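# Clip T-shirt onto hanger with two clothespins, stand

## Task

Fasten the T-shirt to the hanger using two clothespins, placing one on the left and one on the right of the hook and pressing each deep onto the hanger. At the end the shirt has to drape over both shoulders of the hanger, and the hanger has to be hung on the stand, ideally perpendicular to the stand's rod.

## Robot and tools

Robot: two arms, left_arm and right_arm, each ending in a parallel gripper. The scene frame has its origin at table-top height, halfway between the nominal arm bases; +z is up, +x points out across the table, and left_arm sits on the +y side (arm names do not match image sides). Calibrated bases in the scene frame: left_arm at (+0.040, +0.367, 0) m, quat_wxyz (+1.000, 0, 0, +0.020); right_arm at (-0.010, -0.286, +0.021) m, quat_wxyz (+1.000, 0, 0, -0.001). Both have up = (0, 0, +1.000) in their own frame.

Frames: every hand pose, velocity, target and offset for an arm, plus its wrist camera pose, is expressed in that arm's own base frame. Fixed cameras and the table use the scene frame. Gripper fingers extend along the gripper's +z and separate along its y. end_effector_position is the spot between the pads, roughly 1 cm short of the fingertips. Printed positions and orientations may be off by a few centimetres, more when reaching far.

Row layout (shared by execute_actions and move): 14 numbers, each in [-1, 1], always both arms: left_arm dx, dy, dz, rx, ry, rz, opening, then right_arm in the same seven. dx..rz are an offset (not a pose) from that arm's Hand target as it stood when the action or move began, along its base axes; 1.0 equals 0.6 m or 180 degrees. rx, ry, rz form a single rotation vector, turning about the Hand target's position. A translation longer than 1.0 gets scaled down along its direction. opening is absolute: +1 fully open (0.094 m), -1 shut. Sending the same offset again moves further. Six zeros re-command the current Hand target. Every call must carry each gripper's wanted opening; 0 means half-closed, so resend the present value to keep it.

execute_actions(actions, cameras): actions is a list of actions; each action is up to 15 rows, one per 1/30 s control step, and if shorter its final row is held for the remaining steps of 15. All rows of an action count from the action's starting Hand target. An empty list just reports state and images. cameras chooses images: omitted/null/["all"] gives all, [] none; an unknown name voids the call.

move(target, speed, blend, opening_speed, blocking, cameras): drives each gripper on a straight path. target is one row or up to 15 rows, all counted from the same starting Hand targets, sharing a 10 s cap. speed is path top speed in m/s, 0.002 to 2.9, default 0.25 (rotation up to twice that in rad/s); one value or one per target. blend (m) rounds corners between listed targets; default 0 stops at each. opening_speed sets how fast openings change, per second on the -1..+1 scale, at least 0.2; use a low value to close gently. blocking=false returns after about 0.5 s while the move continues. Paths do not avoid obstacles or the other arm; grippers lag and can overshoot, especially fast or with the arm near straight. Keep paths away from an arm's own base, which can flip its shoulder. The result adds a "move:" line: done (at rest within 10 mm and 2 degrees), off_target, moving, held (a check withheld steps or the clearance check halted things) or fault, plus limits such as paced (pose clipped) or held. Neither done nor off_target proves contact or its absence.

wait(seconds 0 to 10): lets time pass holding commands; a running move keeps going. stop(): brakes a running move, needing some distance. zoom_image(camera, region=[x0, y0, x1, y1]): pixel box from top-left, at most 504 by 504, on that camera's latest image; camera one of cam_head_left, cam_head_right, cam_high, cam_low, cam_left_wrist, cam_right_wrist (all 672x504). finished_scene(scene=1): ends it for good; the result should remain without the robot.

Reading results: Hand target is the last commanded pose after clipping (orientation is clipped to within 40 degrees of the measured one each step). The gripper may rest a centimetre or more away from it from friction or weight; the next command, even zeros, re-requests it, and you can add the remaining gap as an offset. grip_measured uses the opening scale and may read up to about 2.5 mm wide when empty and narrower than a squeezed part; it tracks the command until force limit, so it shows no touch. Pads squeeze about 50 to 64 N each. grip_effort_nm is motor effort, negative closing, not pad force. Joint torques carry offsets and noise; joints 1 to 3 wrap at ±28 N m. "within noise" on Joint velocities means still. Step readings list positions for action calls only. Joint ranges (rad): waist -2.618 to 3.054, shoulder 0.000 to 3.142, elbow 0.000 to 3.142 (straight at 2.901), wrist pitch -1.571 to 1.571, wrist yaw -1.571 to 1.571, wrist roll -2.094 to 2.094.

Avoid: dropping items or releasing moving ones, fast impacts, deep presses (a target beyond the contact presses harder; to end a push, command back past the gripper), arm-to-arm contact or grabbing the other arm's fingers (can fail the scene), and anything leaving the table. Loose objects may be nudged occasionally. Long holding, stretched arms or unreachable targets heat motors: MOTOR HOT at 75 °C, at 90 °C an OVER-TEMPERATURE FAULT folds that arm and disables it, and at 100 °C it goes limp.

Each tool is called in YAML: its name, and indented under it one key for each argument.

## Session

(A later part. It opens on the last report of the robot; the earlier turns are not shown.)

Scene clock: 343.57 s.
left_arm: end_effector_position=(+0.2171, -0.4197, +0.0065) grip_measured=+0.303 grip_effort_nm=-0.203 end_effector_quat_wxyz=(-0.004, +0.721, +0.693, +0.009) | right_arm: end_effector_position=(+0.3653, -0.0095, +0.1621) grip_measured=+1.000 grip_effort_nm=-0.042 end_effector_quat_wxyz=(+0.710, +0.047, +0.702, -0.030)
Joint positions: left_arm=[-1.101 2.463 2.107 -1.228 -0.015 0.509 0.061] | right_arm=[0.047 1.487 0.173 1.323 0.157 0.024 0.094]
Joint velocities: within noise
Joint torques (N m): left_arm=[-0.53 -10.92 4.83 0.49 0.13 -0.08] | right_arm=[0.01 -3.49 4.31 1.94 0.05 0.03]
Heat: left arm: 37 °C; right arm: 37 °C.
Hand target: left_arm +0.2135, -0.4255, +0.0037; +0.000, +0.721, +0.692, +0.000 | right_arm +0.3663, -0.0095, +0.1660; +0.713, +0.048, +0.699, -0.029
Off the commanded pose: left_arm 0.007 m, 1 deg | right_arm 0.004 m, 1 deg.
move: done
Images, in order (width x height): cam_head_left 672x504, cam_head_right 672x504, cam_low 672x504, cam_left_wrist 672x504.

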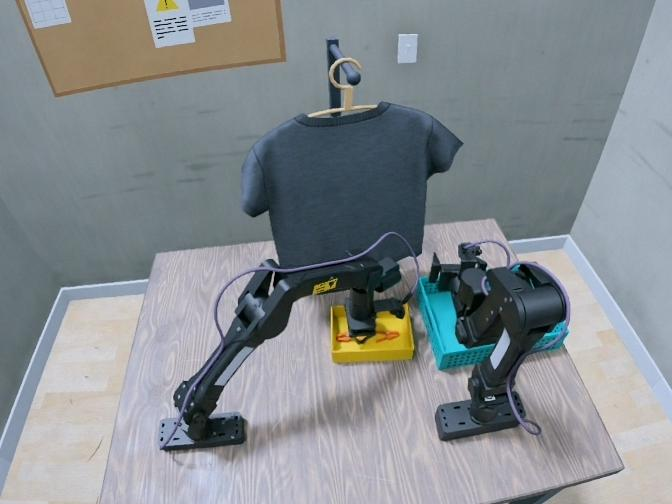

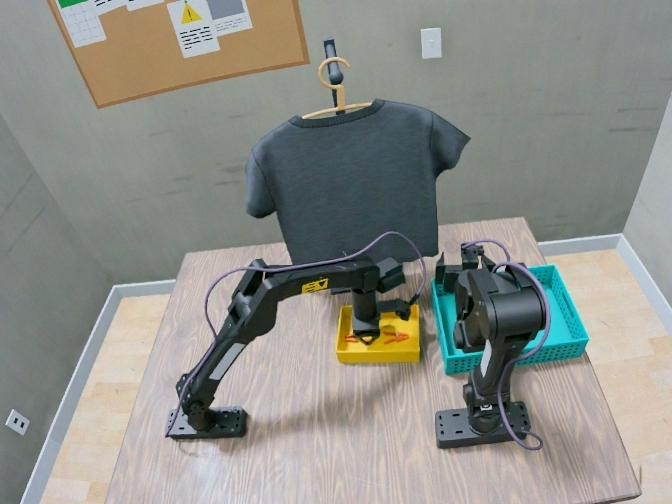

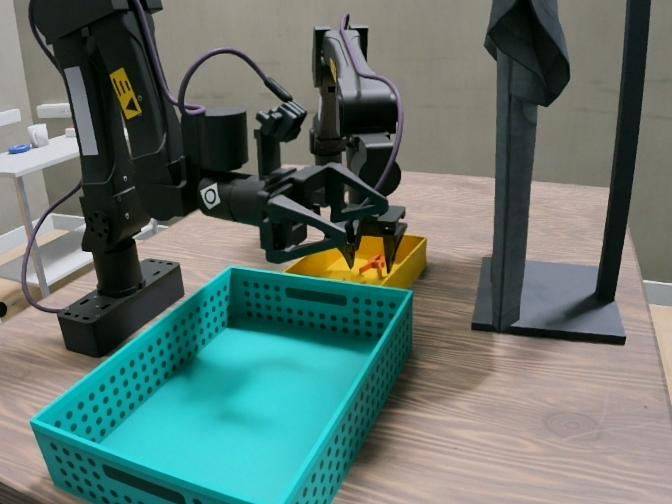

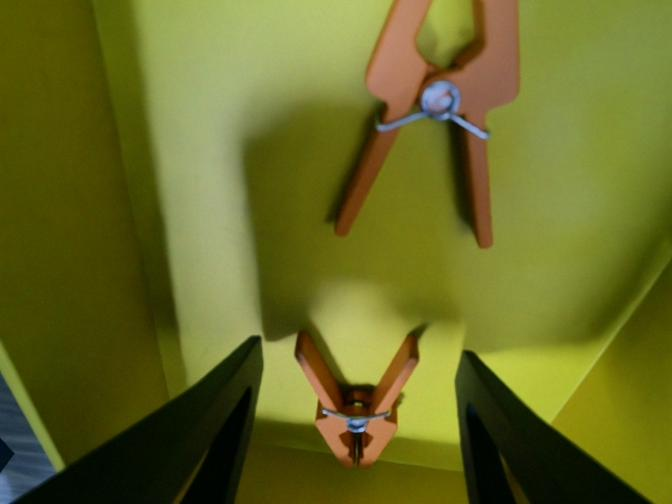

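move:
  target: [0.0, 0.011, -0.006, 0, 0, 0, 0.3, 0, 0, 0, 0, 0, 0, 1.0]
  speed: 0.1
  cameras: ["cam_left_wrist", "cam_low", "cam_head_left"]

zoom_image:
  camera: "cam_left_wrist"
  region: [220, 250, 520, 480]

zoom_image:
  camera: "cam_low"
  region: [320, 210, 420, 290]

Scene clock: 351.47 s.
left_arm: end_effector_position=(+0.2149, -0.4156, -0.0013) grip_measured=+0.302 grip_effort_nm=-0.193 end_effector_quat_wxyz=(-0.008, +0.721, +0.693, +0.010) | right_arm: end_effector_position=(+0.3653, -0.0095, +0.1621) grip_measured=+1.000 grip_effort_nm=-0.027 end_effector_quat_wxyz=(+0.710, +0.047, +0.702, -0.030)
Joint positions: left_arm=[-1.101 2.455 2.061 -1.198 -0.015 0.509 0.061] | right_arm=[0.047 1.487 0.173 1.323 0.157 0.024 0.094]
Joint velocities: within noise
Joint torques (N m): left_arm=[-0.02 -12.08 3.54 0.57 0.16 0.02] | right_arm=[0.08 -3.49 4.21 1.95 0.02 0.01]
Heat: left arm: 37 °C; right arm: 37 °C.
Hand target: left_arm +0.2135, -0.4190, +0.0001; +0.000, +0.721, +0.692, +0.000 | right_arm +0.3663, -0.0095, +0.1660; +0.713, +0.048, +0.699, -0.029
Off the commanded pose: left_arm 0.004 m, 1 deg | right_arm 0.004 m, 1 deg.
move: done
Images, in order (width x height): cam_head_left 672x504, cam_low 672x504, cam_left_wrist 672x504.

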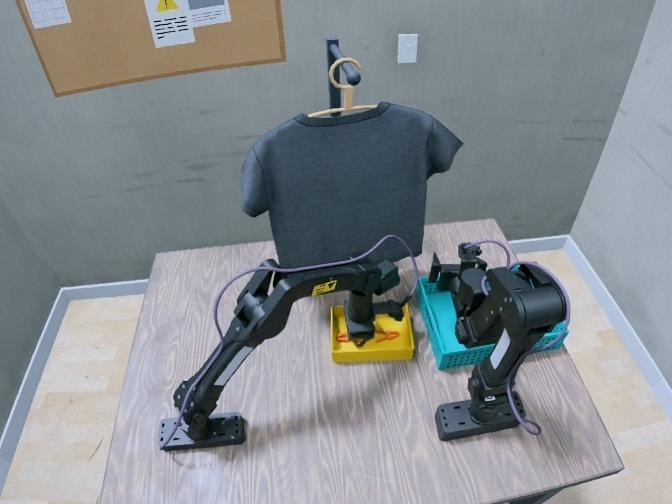

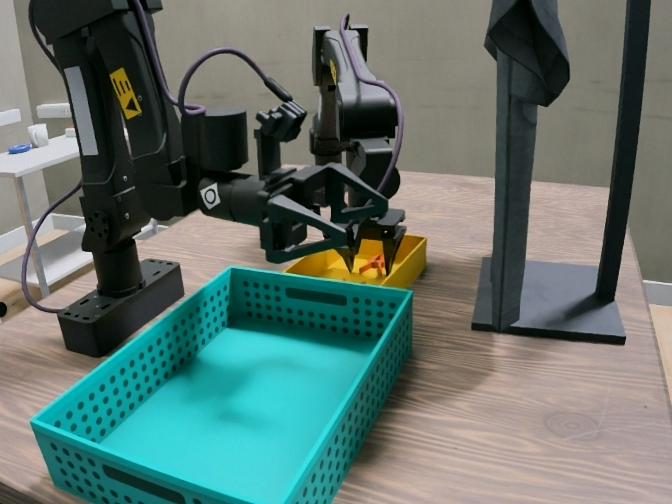

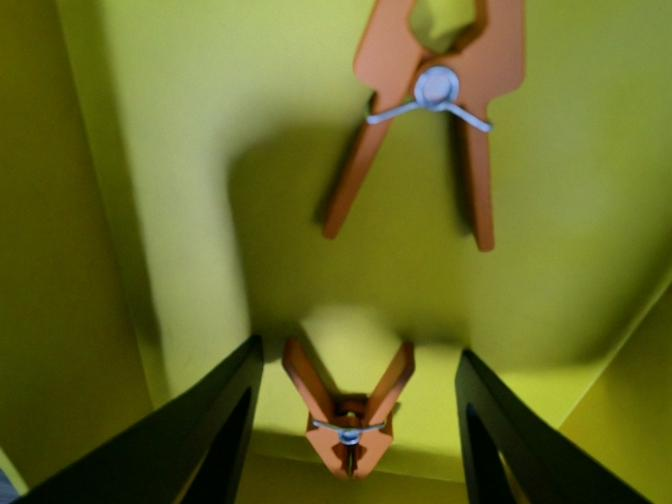

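Scaled by 1.680 from the camera's 672x504 image, which has a finer 960x720 frame.

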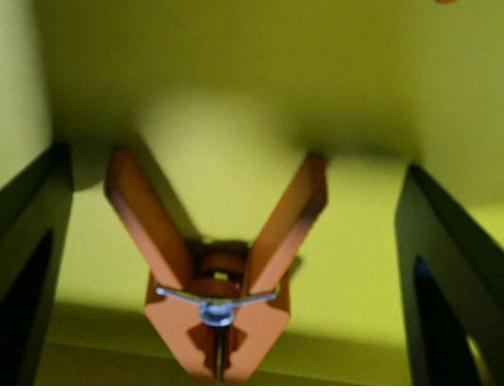

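Scaled by 5.040 from the camera's 672x504 image, which has a finer 960x720 frame.

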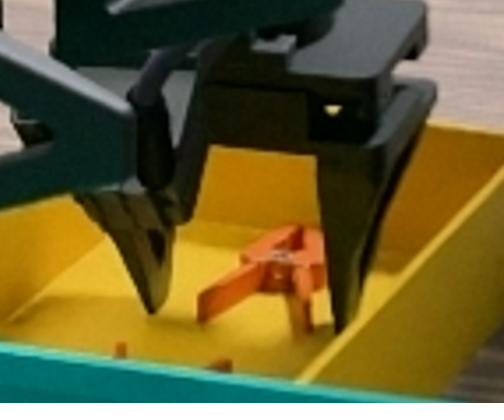

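zoom_image:
  camera: "cam_head_left"
  region: [325, 305, 400, 361]

Scaled by 6.720 from the camera's 672x504 image, which has a finer 960x720 frame.

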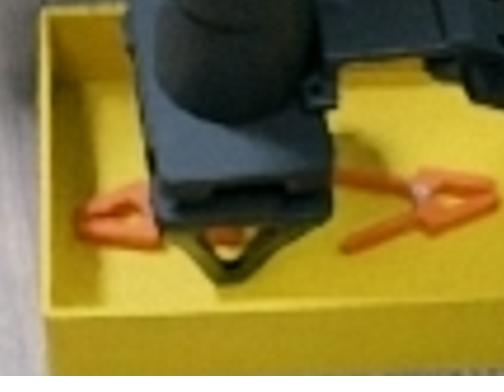

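move:
  target: [0.0, 0.0, 0.0, 0, 0, 0, -0.4, 0, 0, 0, 0, 0, 0, 1.0]
  speed: 0.1
  opening_speed: 0.4
  cameras: ["cam_left_wrist", "cam_low"]

zoom_image:
  camera: "cam_left_wrist"
  region: [220, 250, 520, 480]

zoom_image:
  camera: "cam_low"
  region: [320, 210, 420, 290]

Scene clock: 373.97 s.
left_arm: end_effector_position=(+0.2152, -0.4161, -0.0014) grip_measured=-0.393 grip_effort_nm=-0.432 end_effector_quat_wxyz=(-0.007, +0.721, +0.693, +0.010) | right_arm: end_effector_position=(+0.3653, -0.0095, +0.1621) grip_measured=+1.000 grip_effort_nm=-0.032 end_effector_quat_wxyz=(+0.710, +0.047, +0.702, -0.030)
Joint positions: left_arm=[-1.101 2.455 2.061 -1.196 -0.015 0.509 0.029] | right_arm=[0.047 1.487 0.173 1.323 0.157 0.024 0.094]
Joint velocities: within noise
Joint torques (N m): left_arm=[0.28 -12 3.56 0.52 0.11 -0.01] | right_arm=[-0.02 -3.59 4.36 1.98 0.02 0.02]
Heat: left arm: 44 °C; right arm: 37 °C.
Hand target: left_arm +0.2134, -0.4189, +0.0001; +0.000, +0.721, +0.692, +0.000 | right_arm +0.3663, -0.0095, +0.1660; +0.713, +0.048, +0.699, -0.029
Off the commanded pose: left_arm 0.004 m, 1 deg | right_arm 0.004 m, 1 deg.
move: done
Images, in order (width x height): cam_low 672x504, cam_left_wrist 672x504.

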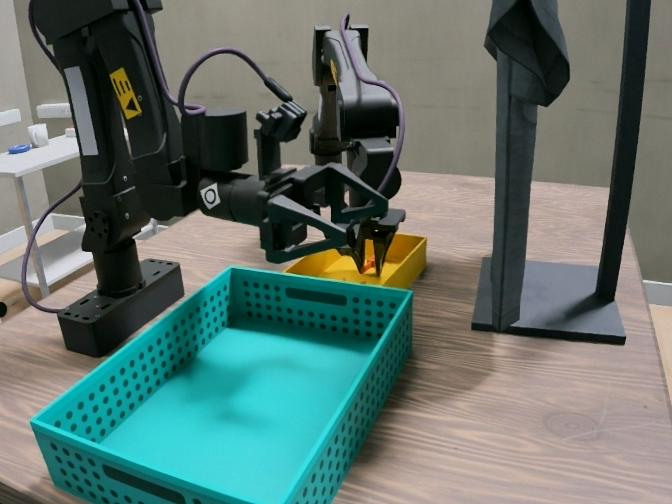

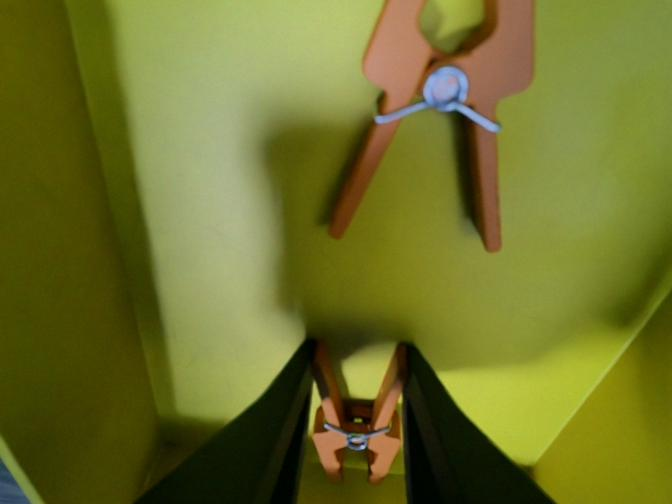

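Scaled by 1.680 from the camera's 672x504 image, which has a finer 960x720 frame.

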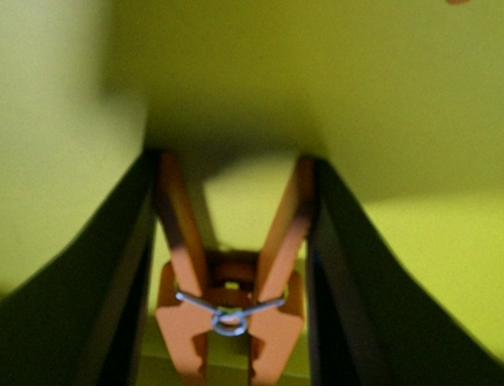

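Scaled by 5.040 from the camera's 672x504 image, which has a finer 960x720 frame.

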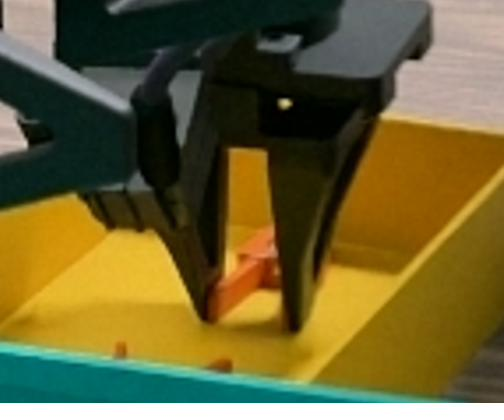

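move:
  target:
    - [0.0, 0.0, 0.0, 0, 0, 0, -0.6, 0, 0, 0, 0, 0, 0, 1.0]
    - [0.0, 0.0, 0.02, 0, 0, 0, -0.6, 0, 0, 0, 0, 0, 0, 1.0]
  speed: 0.08
  opening_speed: 0.4
  cameras: ["cam_left_wrist", "cam_low"]

zoom_image:
  camera: "cam_left_wrist"
  region: [220, 250, 520, 504]

zoom_image:
  camera: "cam_low"
  region: [320, 210, 420, 290]

Scene clock: 380.60 s.
left_arm: end_effector_position=(+0.2152, -0.4162, -0.0010) grip_measured=-0.592 grip_effort_nm=-0.501 end_effector_quat_wxyz=(-0.007, +0.721, +0.693, +0.010) | right_arm: end_effector_position=(+0.3653, -0.0095, +0.1621) grip_measured=+1.000 grip_effort_nm=-0.046 end_effector_quat_wxyz=(+0.710, +0.047, +0.702, -0.030)
Joint positions: left_arm=[-1.101 2.455 2.061 -1.196 -0.015 0.509 0.019] | right_arm=[0.047 1.487 0.173 1.323 0.157 0.024 0.094]
Joint velocities: within noise
Joint torques (N m): left_arm=[-0.1 -12.68 5.86 0.09 0.13 0.08] | right_arm=[-0.03 -3.58 4.22 1.93 0.04 0.02]
Heat: left arm: 46 °C; right arm: 37 °C.
Hand target: left_arm +0.2135, -0.4190, +0.0122; +0.000, +0.721, +0.692, +0.000 | right_arm +0.3663, -0.0095, +0.1660; +0.713, +0.048, +0.699, -0.029
Off the commanded pose: left_arm 0.014 m, 1 deg | right_arm 0.004 m, 1 deg.
move: off_target (left_arm)
Images, in order (width x height): cam_low 672x504, cam_left_wrist 672x504.

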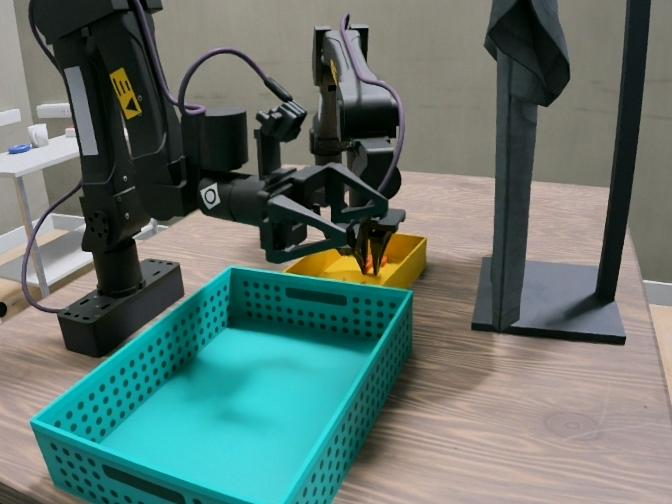

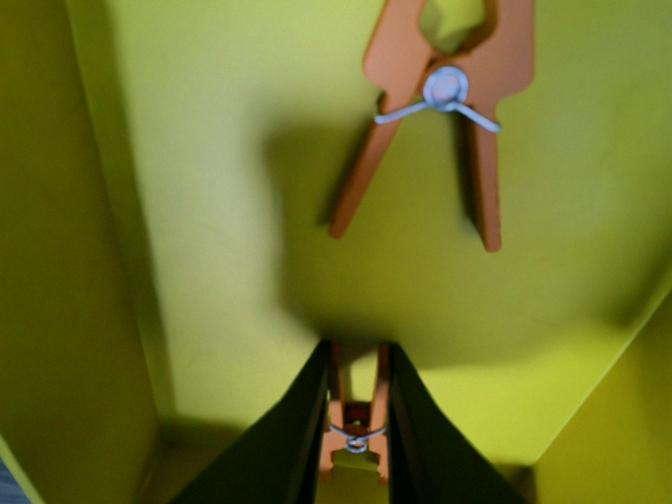

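Scaled by 1.680 from the camera's 672x504 image, which has a finer 960x720 frame.

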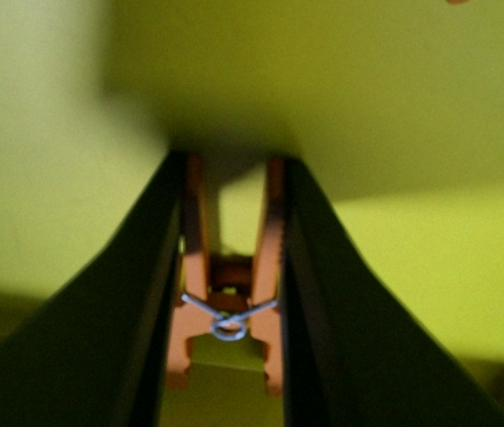

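Scaled by 5.040 from the camera's 672x504 image, which has a finer 960x720 frame.

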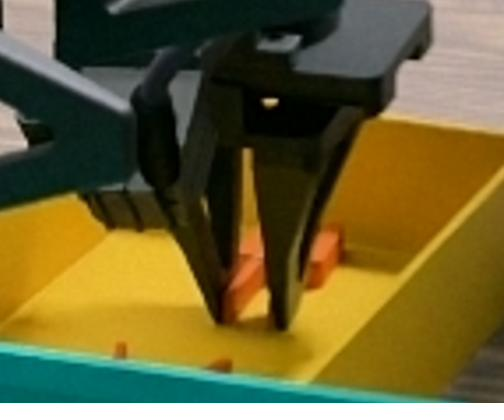

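move:
  target: [0.0, 0.0, 0.23, 0, 0, 0, -0.6, 0, 0, 0, 0, 0, 0, 1.0]
  speed: 0.15
  cameras: ["cam_left_wrist", "cam_low", "cam_head_left", "cam_high"]

zoom_image:
  camera: "cam_left_wrist"
  region: [220, 250, 520, 504]

zoom_image:
  camera: "cam_low"
  region: [320, 130, 450, 290]

Scene clock: 387.37 s.
left_arm: end_effector_position=(+0.2158, -0.4174, +0.1236) grip_measured=-0.592 grip_effort_nm=-0.491 end_effector_quat_wxyz=(+0.033, +0.720, +0.693, -0.002) | right_arm: end_effector_position=(+0.3653, -0.0095, +0.1621) grip_measured=+1.000 grip_effort_nm=-0.032 end_effector_quat_wxyz=(+0.710, +0.047, +0.702, -0.030)
Joint positions: left_arm=[-1.101 2.388 2.439 -1.558 -0.015 0.509 0.019] | right_arm=[0.047 1.487 0.173 1.323 0.157 0.024 0.094]
Joint velocities: within noise
Joint torques (N m): left_arm=[-0.06 -13.74 7.39 0.31 0.11 0.01] | right_arm=[0.01 -3.47 4.27 1.94 0.03 0.01]
Heat: left arm: 47 °C; right arm: 37 °C.
Hand target: left_arm +0.2135, -0.4190, +0.1501; +0.000, +0.721, +0.692, +0.000 | right_arm +0.3663, -0.0095, +0.1660; +0.713, +0.048, +0.699, -0.029
Off the commanded pose: left_arm 0.027 m, 4 deg | right_arm 0.004 m, 1 deg.
joint sent to its limit (left arm) — joint 4 (wrist pitch), lower limit. The joint targets are off in orientation, not in position.
move: off_target (left_arm)
Images, in order (width x height): cam_head_left 672x504, cam_high 672x504, cam_low 672x504, cam_left_wrist 672x504.

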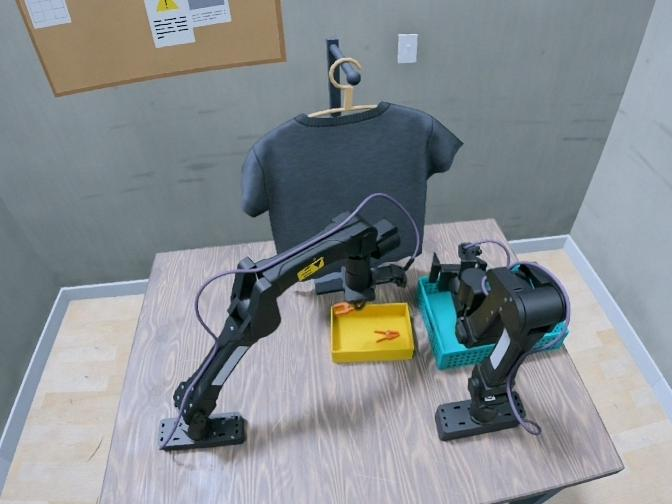

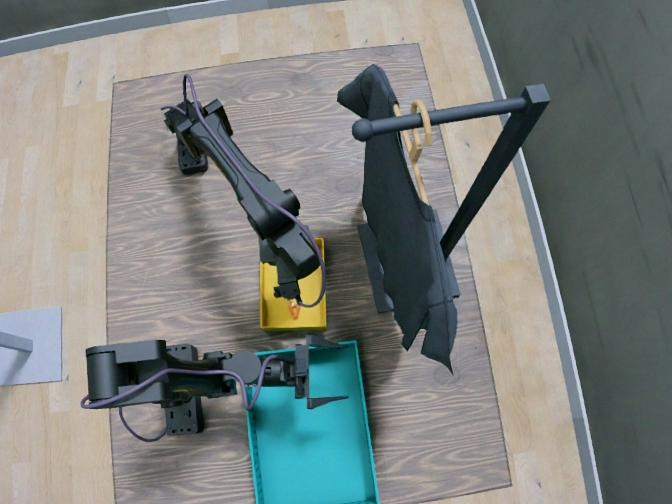

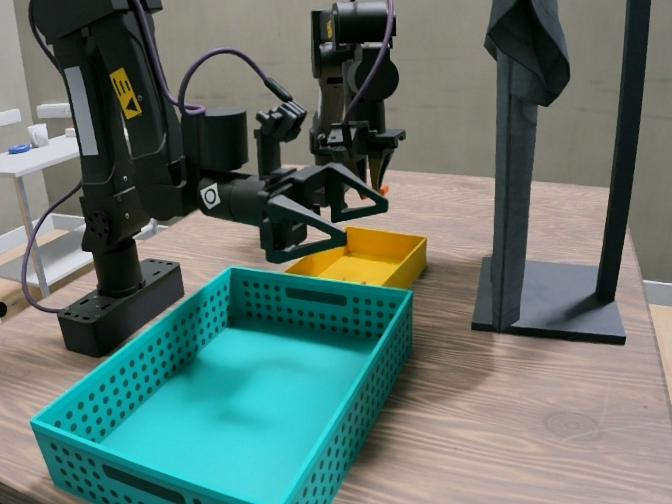

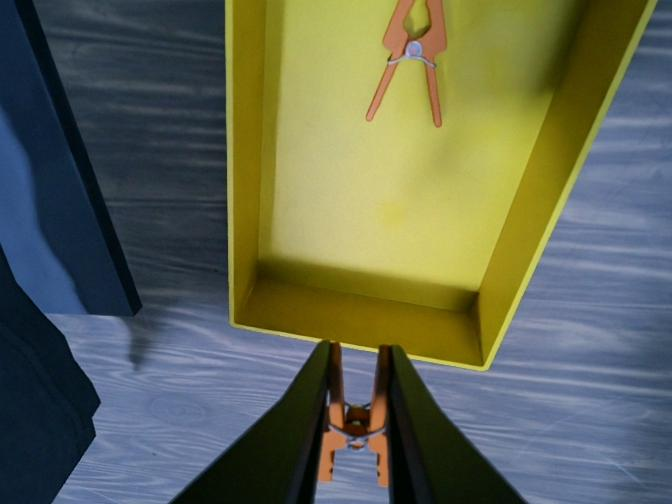

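Scaled by 1.680 from the camera's 672x504 image, which has a finer 960x720 frame.

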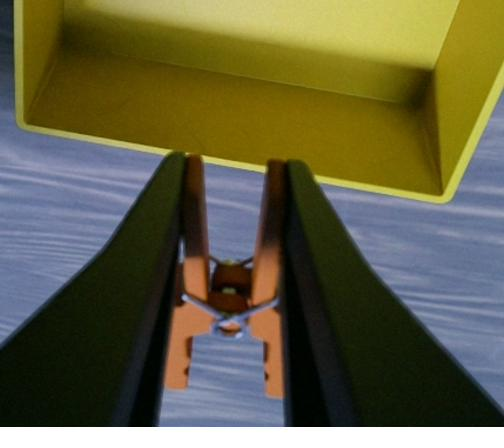

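Scaled by 3.150 from the camera's 672x504 image, which has a finer 960x720 frame.

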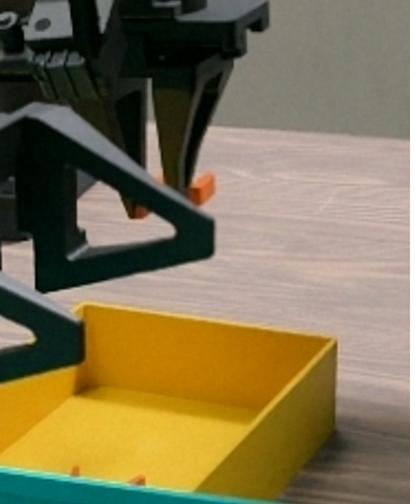

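move:
  target: [0.2338, 0.4295, 0.6665, -0.611, -0.0393, 0.045, -0.6, -0.1545, 0.3292, -0.0783, -0.3603, 0.4212, 0.3968, 0.3]
  speed: 0.3
  cameras: ["all"]

Scene clock: 451.90 s.
left_arm: end_effector_position=(+0.3558, -0.1601, +0.5404) grip_measured=-0.592 grip_effort_nm=-0.481 end_effector_quat_wxyz=(+0.614, +0.369, +0.455, -0.529) | right_arm: end_effector_position=(+0.2698, +0.1842, +0.1170) grip_measured=+0.302 grip_effort_nm=-0.120 end_effector_quat_wxyz=(+0.001, +0.677, -0.736, -0.001)
Joint positions: left_arm=[0.017 1.668 1.587 1.199 1.215 -1.122 0.019] | right_arm=[0.595 1.782 1.497 -1.288 -0.002 -0.894 0.061]
Joint velocities: within noise
Joint torques (N m): left_arm=[-0.65 -5.46 7.28 0.7 -0.78 0.01] | right_arm=[0.27 -5.67 7.24 0.15 0.05 -0.06]
Heat: left arm: 53 °C; right arm: 37 °C.
Hand target: left_arm +0.3537, -0.1613, +0.5500; +0.626, +0.369, +0.438, -0.528 | right_arm +0.2736, +0.1880, +0.1189; +0.000, +0.681, -0.732, +0.000
Off the commanded pose: left_arm 0.010 m, 2 deg | right_arm 0.006 m, 1 deg.
move: done

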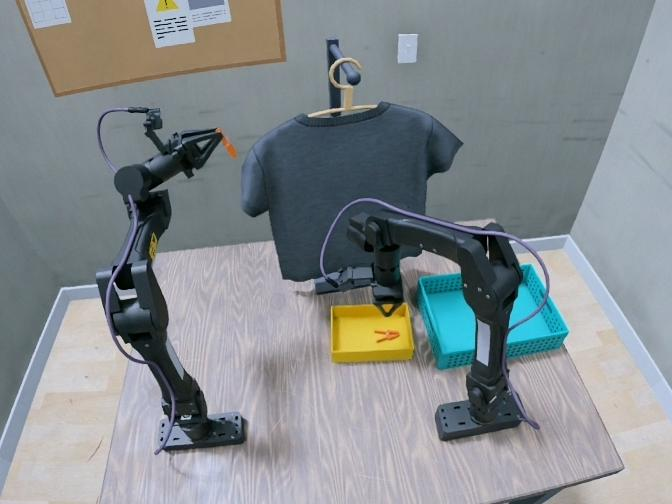

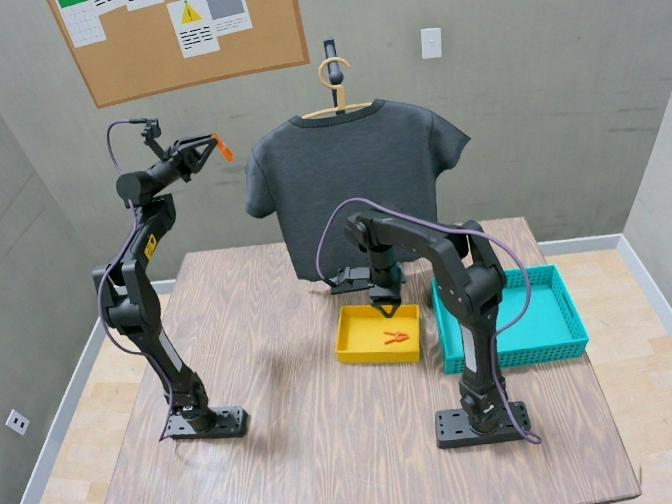

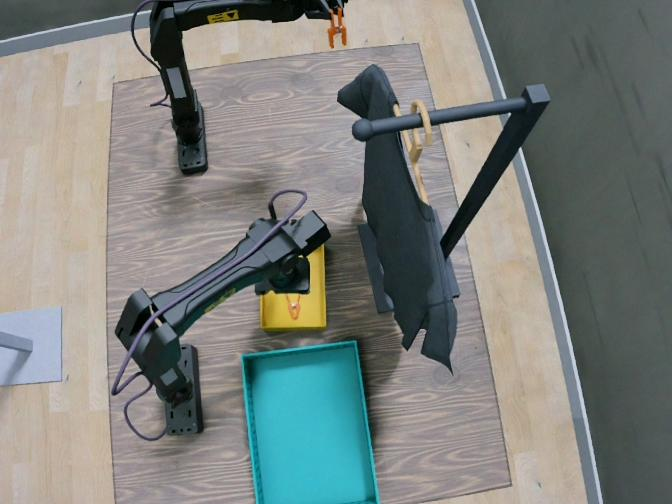

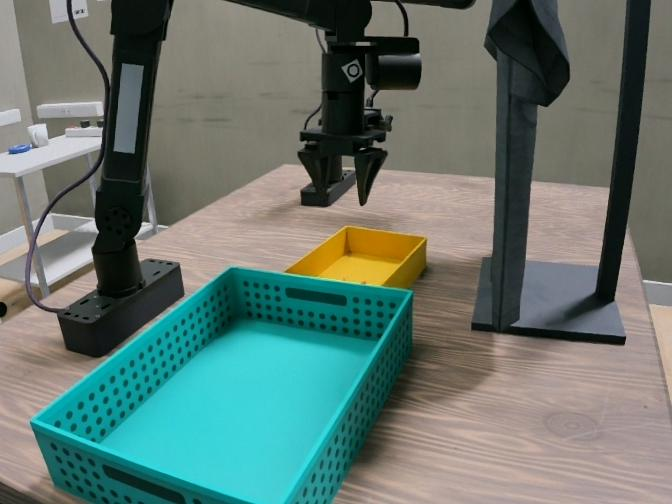

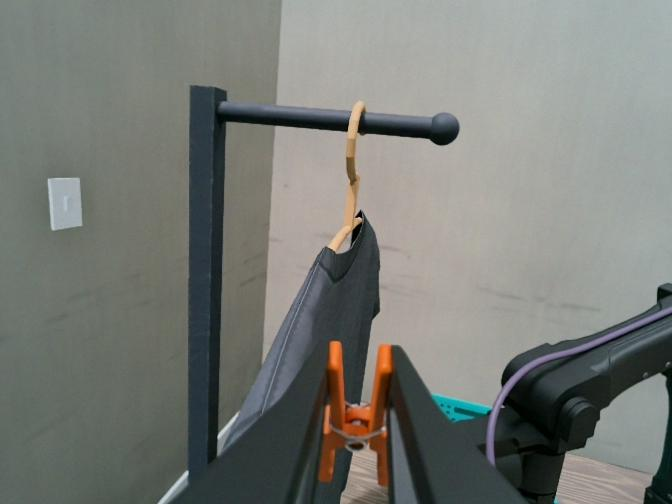

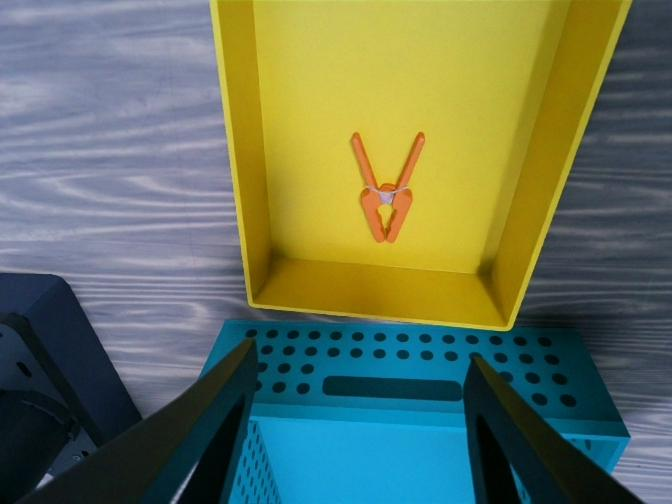

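zoom_image:
  camera: "cam_left_wrist"
  region: [180, 70, 480, 504]

zoom_image:
  camera: "cam_head_left"
  region: [180, 30, 380, 230]

zoom_image:
  camera: "cam_head_right"
  region: [180, 30, 380, 230]

zoom_image:
  camera: "cam_high"
  region: [300, 0, 500, 200]

Scaled by 1.161 from the camera's 672x504 image, which has a finer 960x720 frame.

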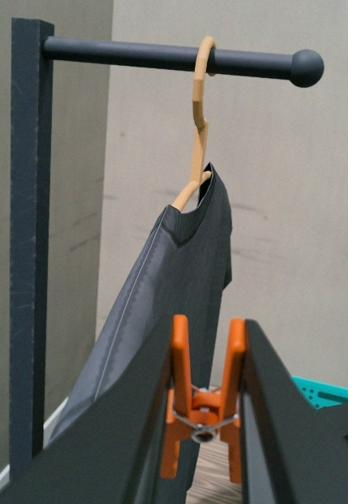

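Scaled by 2.520 from the camera's 672x504 image, which has a finer 960x720 frame.

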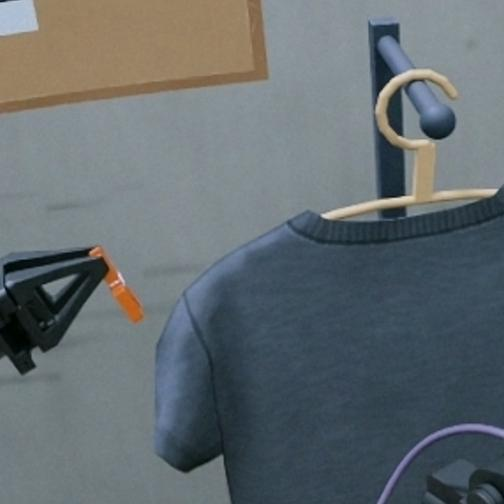

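Scaled by 2.520 from the camera's 672x504 image, which has a finer 960x720 frame.

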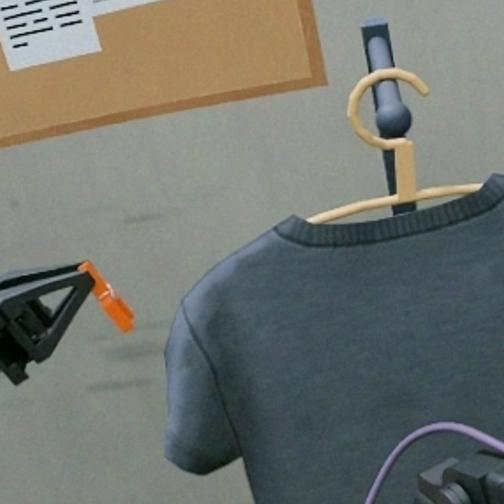

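Scaled by 2.520 from the camera's 672x504 image, which has a finer 960x720 frame.

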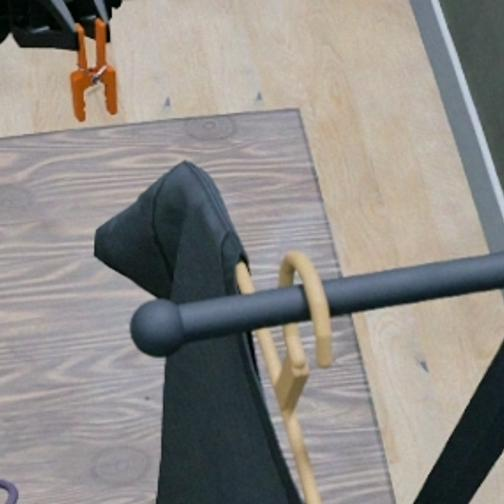

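move:
  target: [0.0942, -0.1957, 0.0967, 0, 0, 0, -0.6, 0.0063, 0.0105, -0.148, 0, 0, 0, 0.3]
  speed: 0.15
  cameras: ["all"]

zoom_image:
  camera: "cam_left_wrist"
  region: [150, 70, 500, 504]

zoom_image:
  camera: "cam_head_left"
  region: [200, 30, 380, 190]

zoom_image:
  camera: "cam_high"
  region: [310, 10, 470, 170]

Scene clock: 531.93 s.
left_arm: end_effector_position=(+0.4076, -0.2796, +0.6031) grip_measured=-0.592 grip_effort_nm=-0.486 end_effector_quat_wxyz=(+0.618, +0.376, +0.440, -0.532) | right_arm: end_effector_position=(+0.2803, +0.1937, +0.0370) grip_measured=+0.302 grip_effort_nm=-0.129 end_effector_quat_wxyz=(-0.008, +0.680, -0.734, +0.000)
Joint positions: left_arm=[-0.291 2.029 2.398 0.312 1.02 -0.61 0.019] | right_arm=[0.601 1.876 1.292 -0.971 -0.002 -0.894 0.061]
Joint velocities: within noise
Joint torques (N m): left_arm=[-0.1 -7.41 7.34 1 -0.5 0.08] | right_arm=[0.62 -6.31 4.4 0.36 0.05 0.09]
Heat: left arm: 38 °C; right arm: 32 °C.
Hand target: left_arm +0.4102, -0.2789, +0.6080; +0.626, +0.370, +0.438, -0.528 | right_arm +0.2775, +0.1943, +0.0302; +0.000, +0.681, -0.732, +0.000
Off the commanded pose: left_arm 0.006 m, 1 deg | right_arm 0.007 m, 1 deg.
move: done

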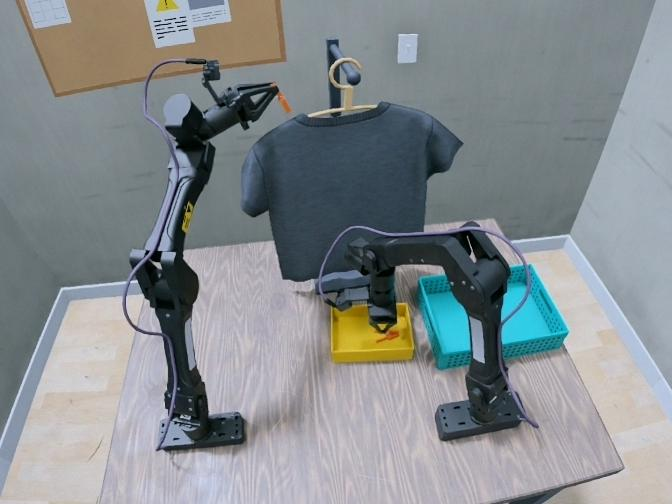

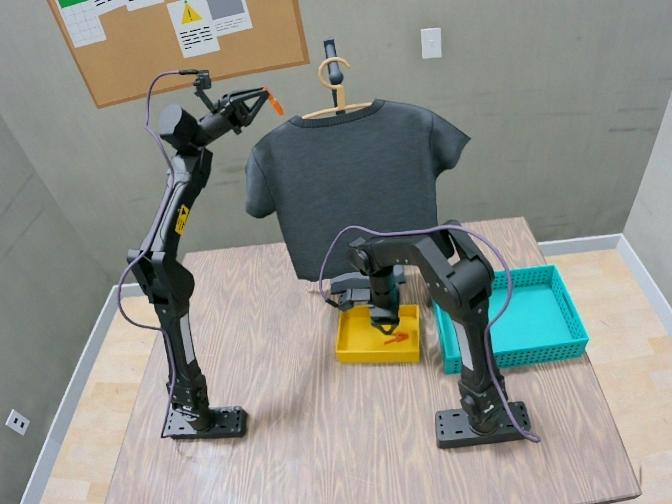

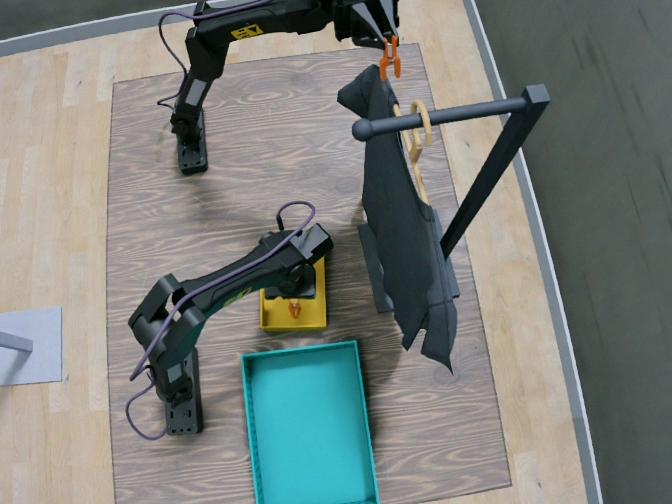

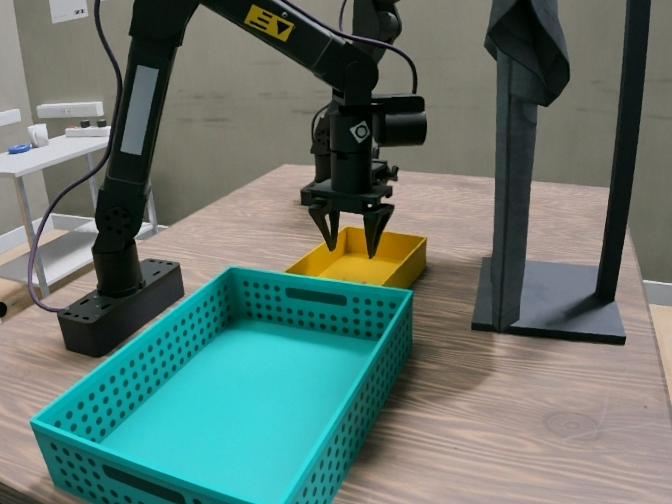

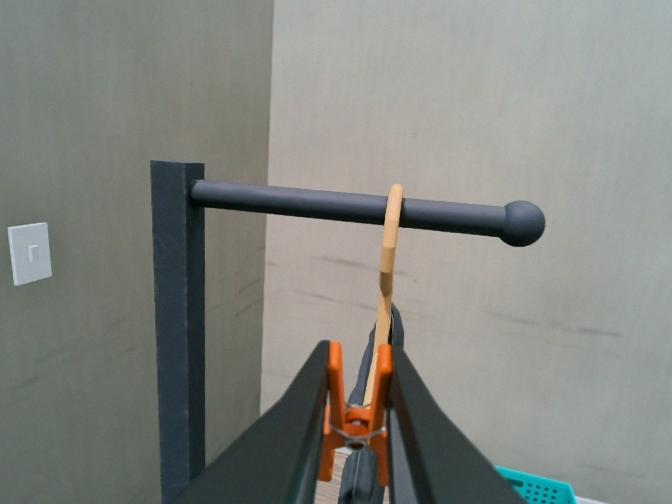

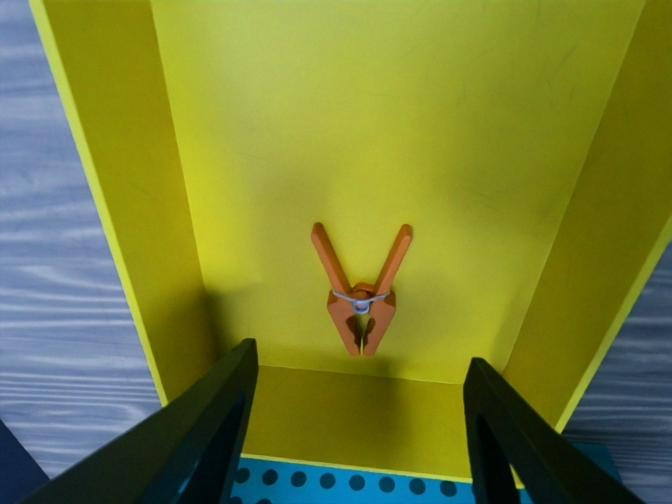

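Scaled by 1.161 from the camera's 672x504 image, which has a finer 960x720 frame.

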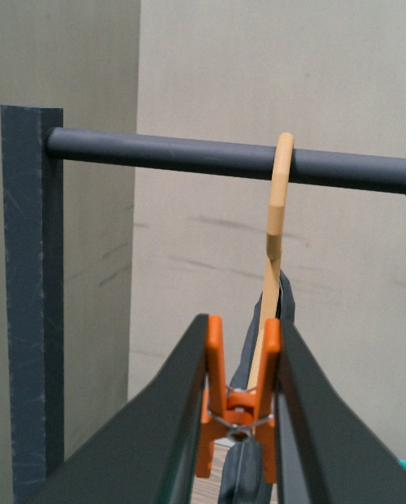

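Scaled by 2.800 from the camera's 672x504 image, which has a finer 960x720 frame.

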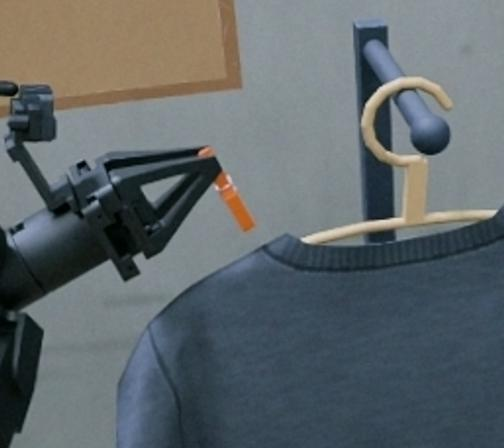

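Scaled by 3.150 from the camera's 672x504 image, which has a finer 960x720 frame.

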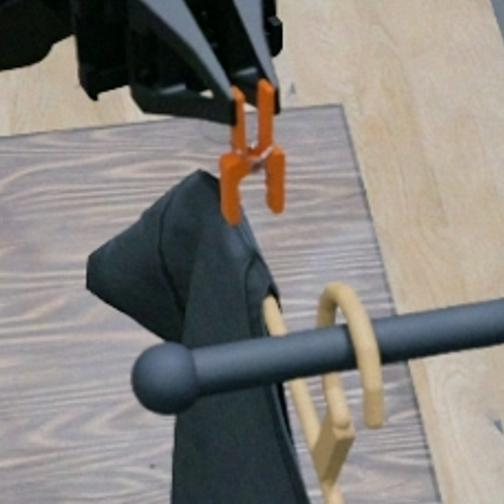

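zoom_image:
  camera: "cam_high"
  region: [360, 30, 430, 130]

zoom_image:
  camera: "cam_left_wrist"
  region: [290, 300, 430, 504]

zoom_image:
  camera: "cam_head_left"
  region: [250, 70, 350, 150]

zoom_image:
  camera: "cam_head_right"
  region: [240, 70, 340, 150]

Scaled by 5.040 from the camera's 672x504 image, which has a finer 960x720 frame.

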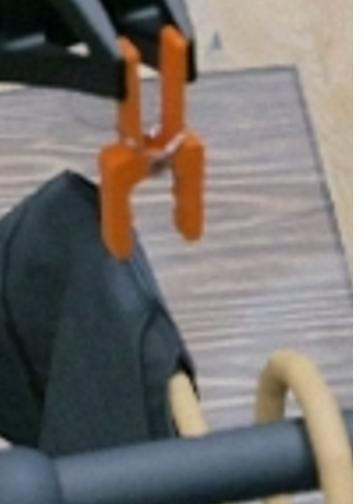

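Scaled by 2.471 from the camera's 672x504 image, which has a finer 960x720 frame.

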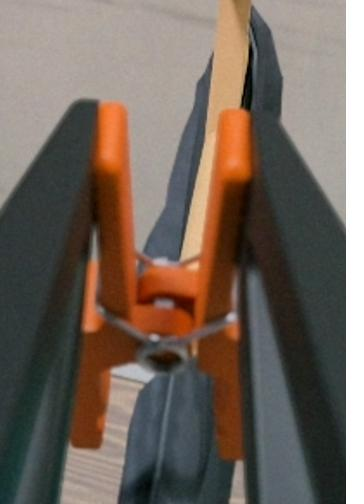

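Scaled by 5.040 from the camera's 672x504 image, which has a finer 960x720 frame.

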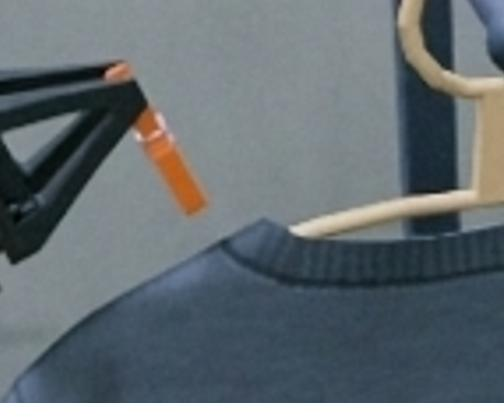

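Scaled by 5.040 from the camera's 672x504 image, which has a finer 960x720 frame.

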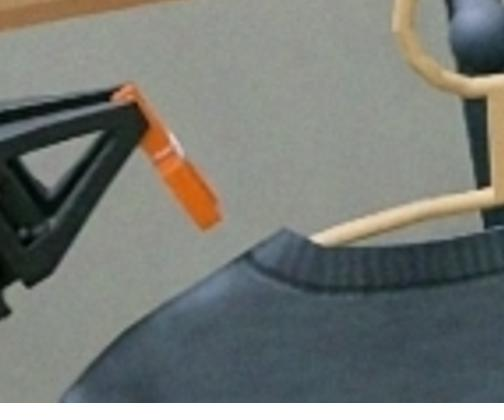

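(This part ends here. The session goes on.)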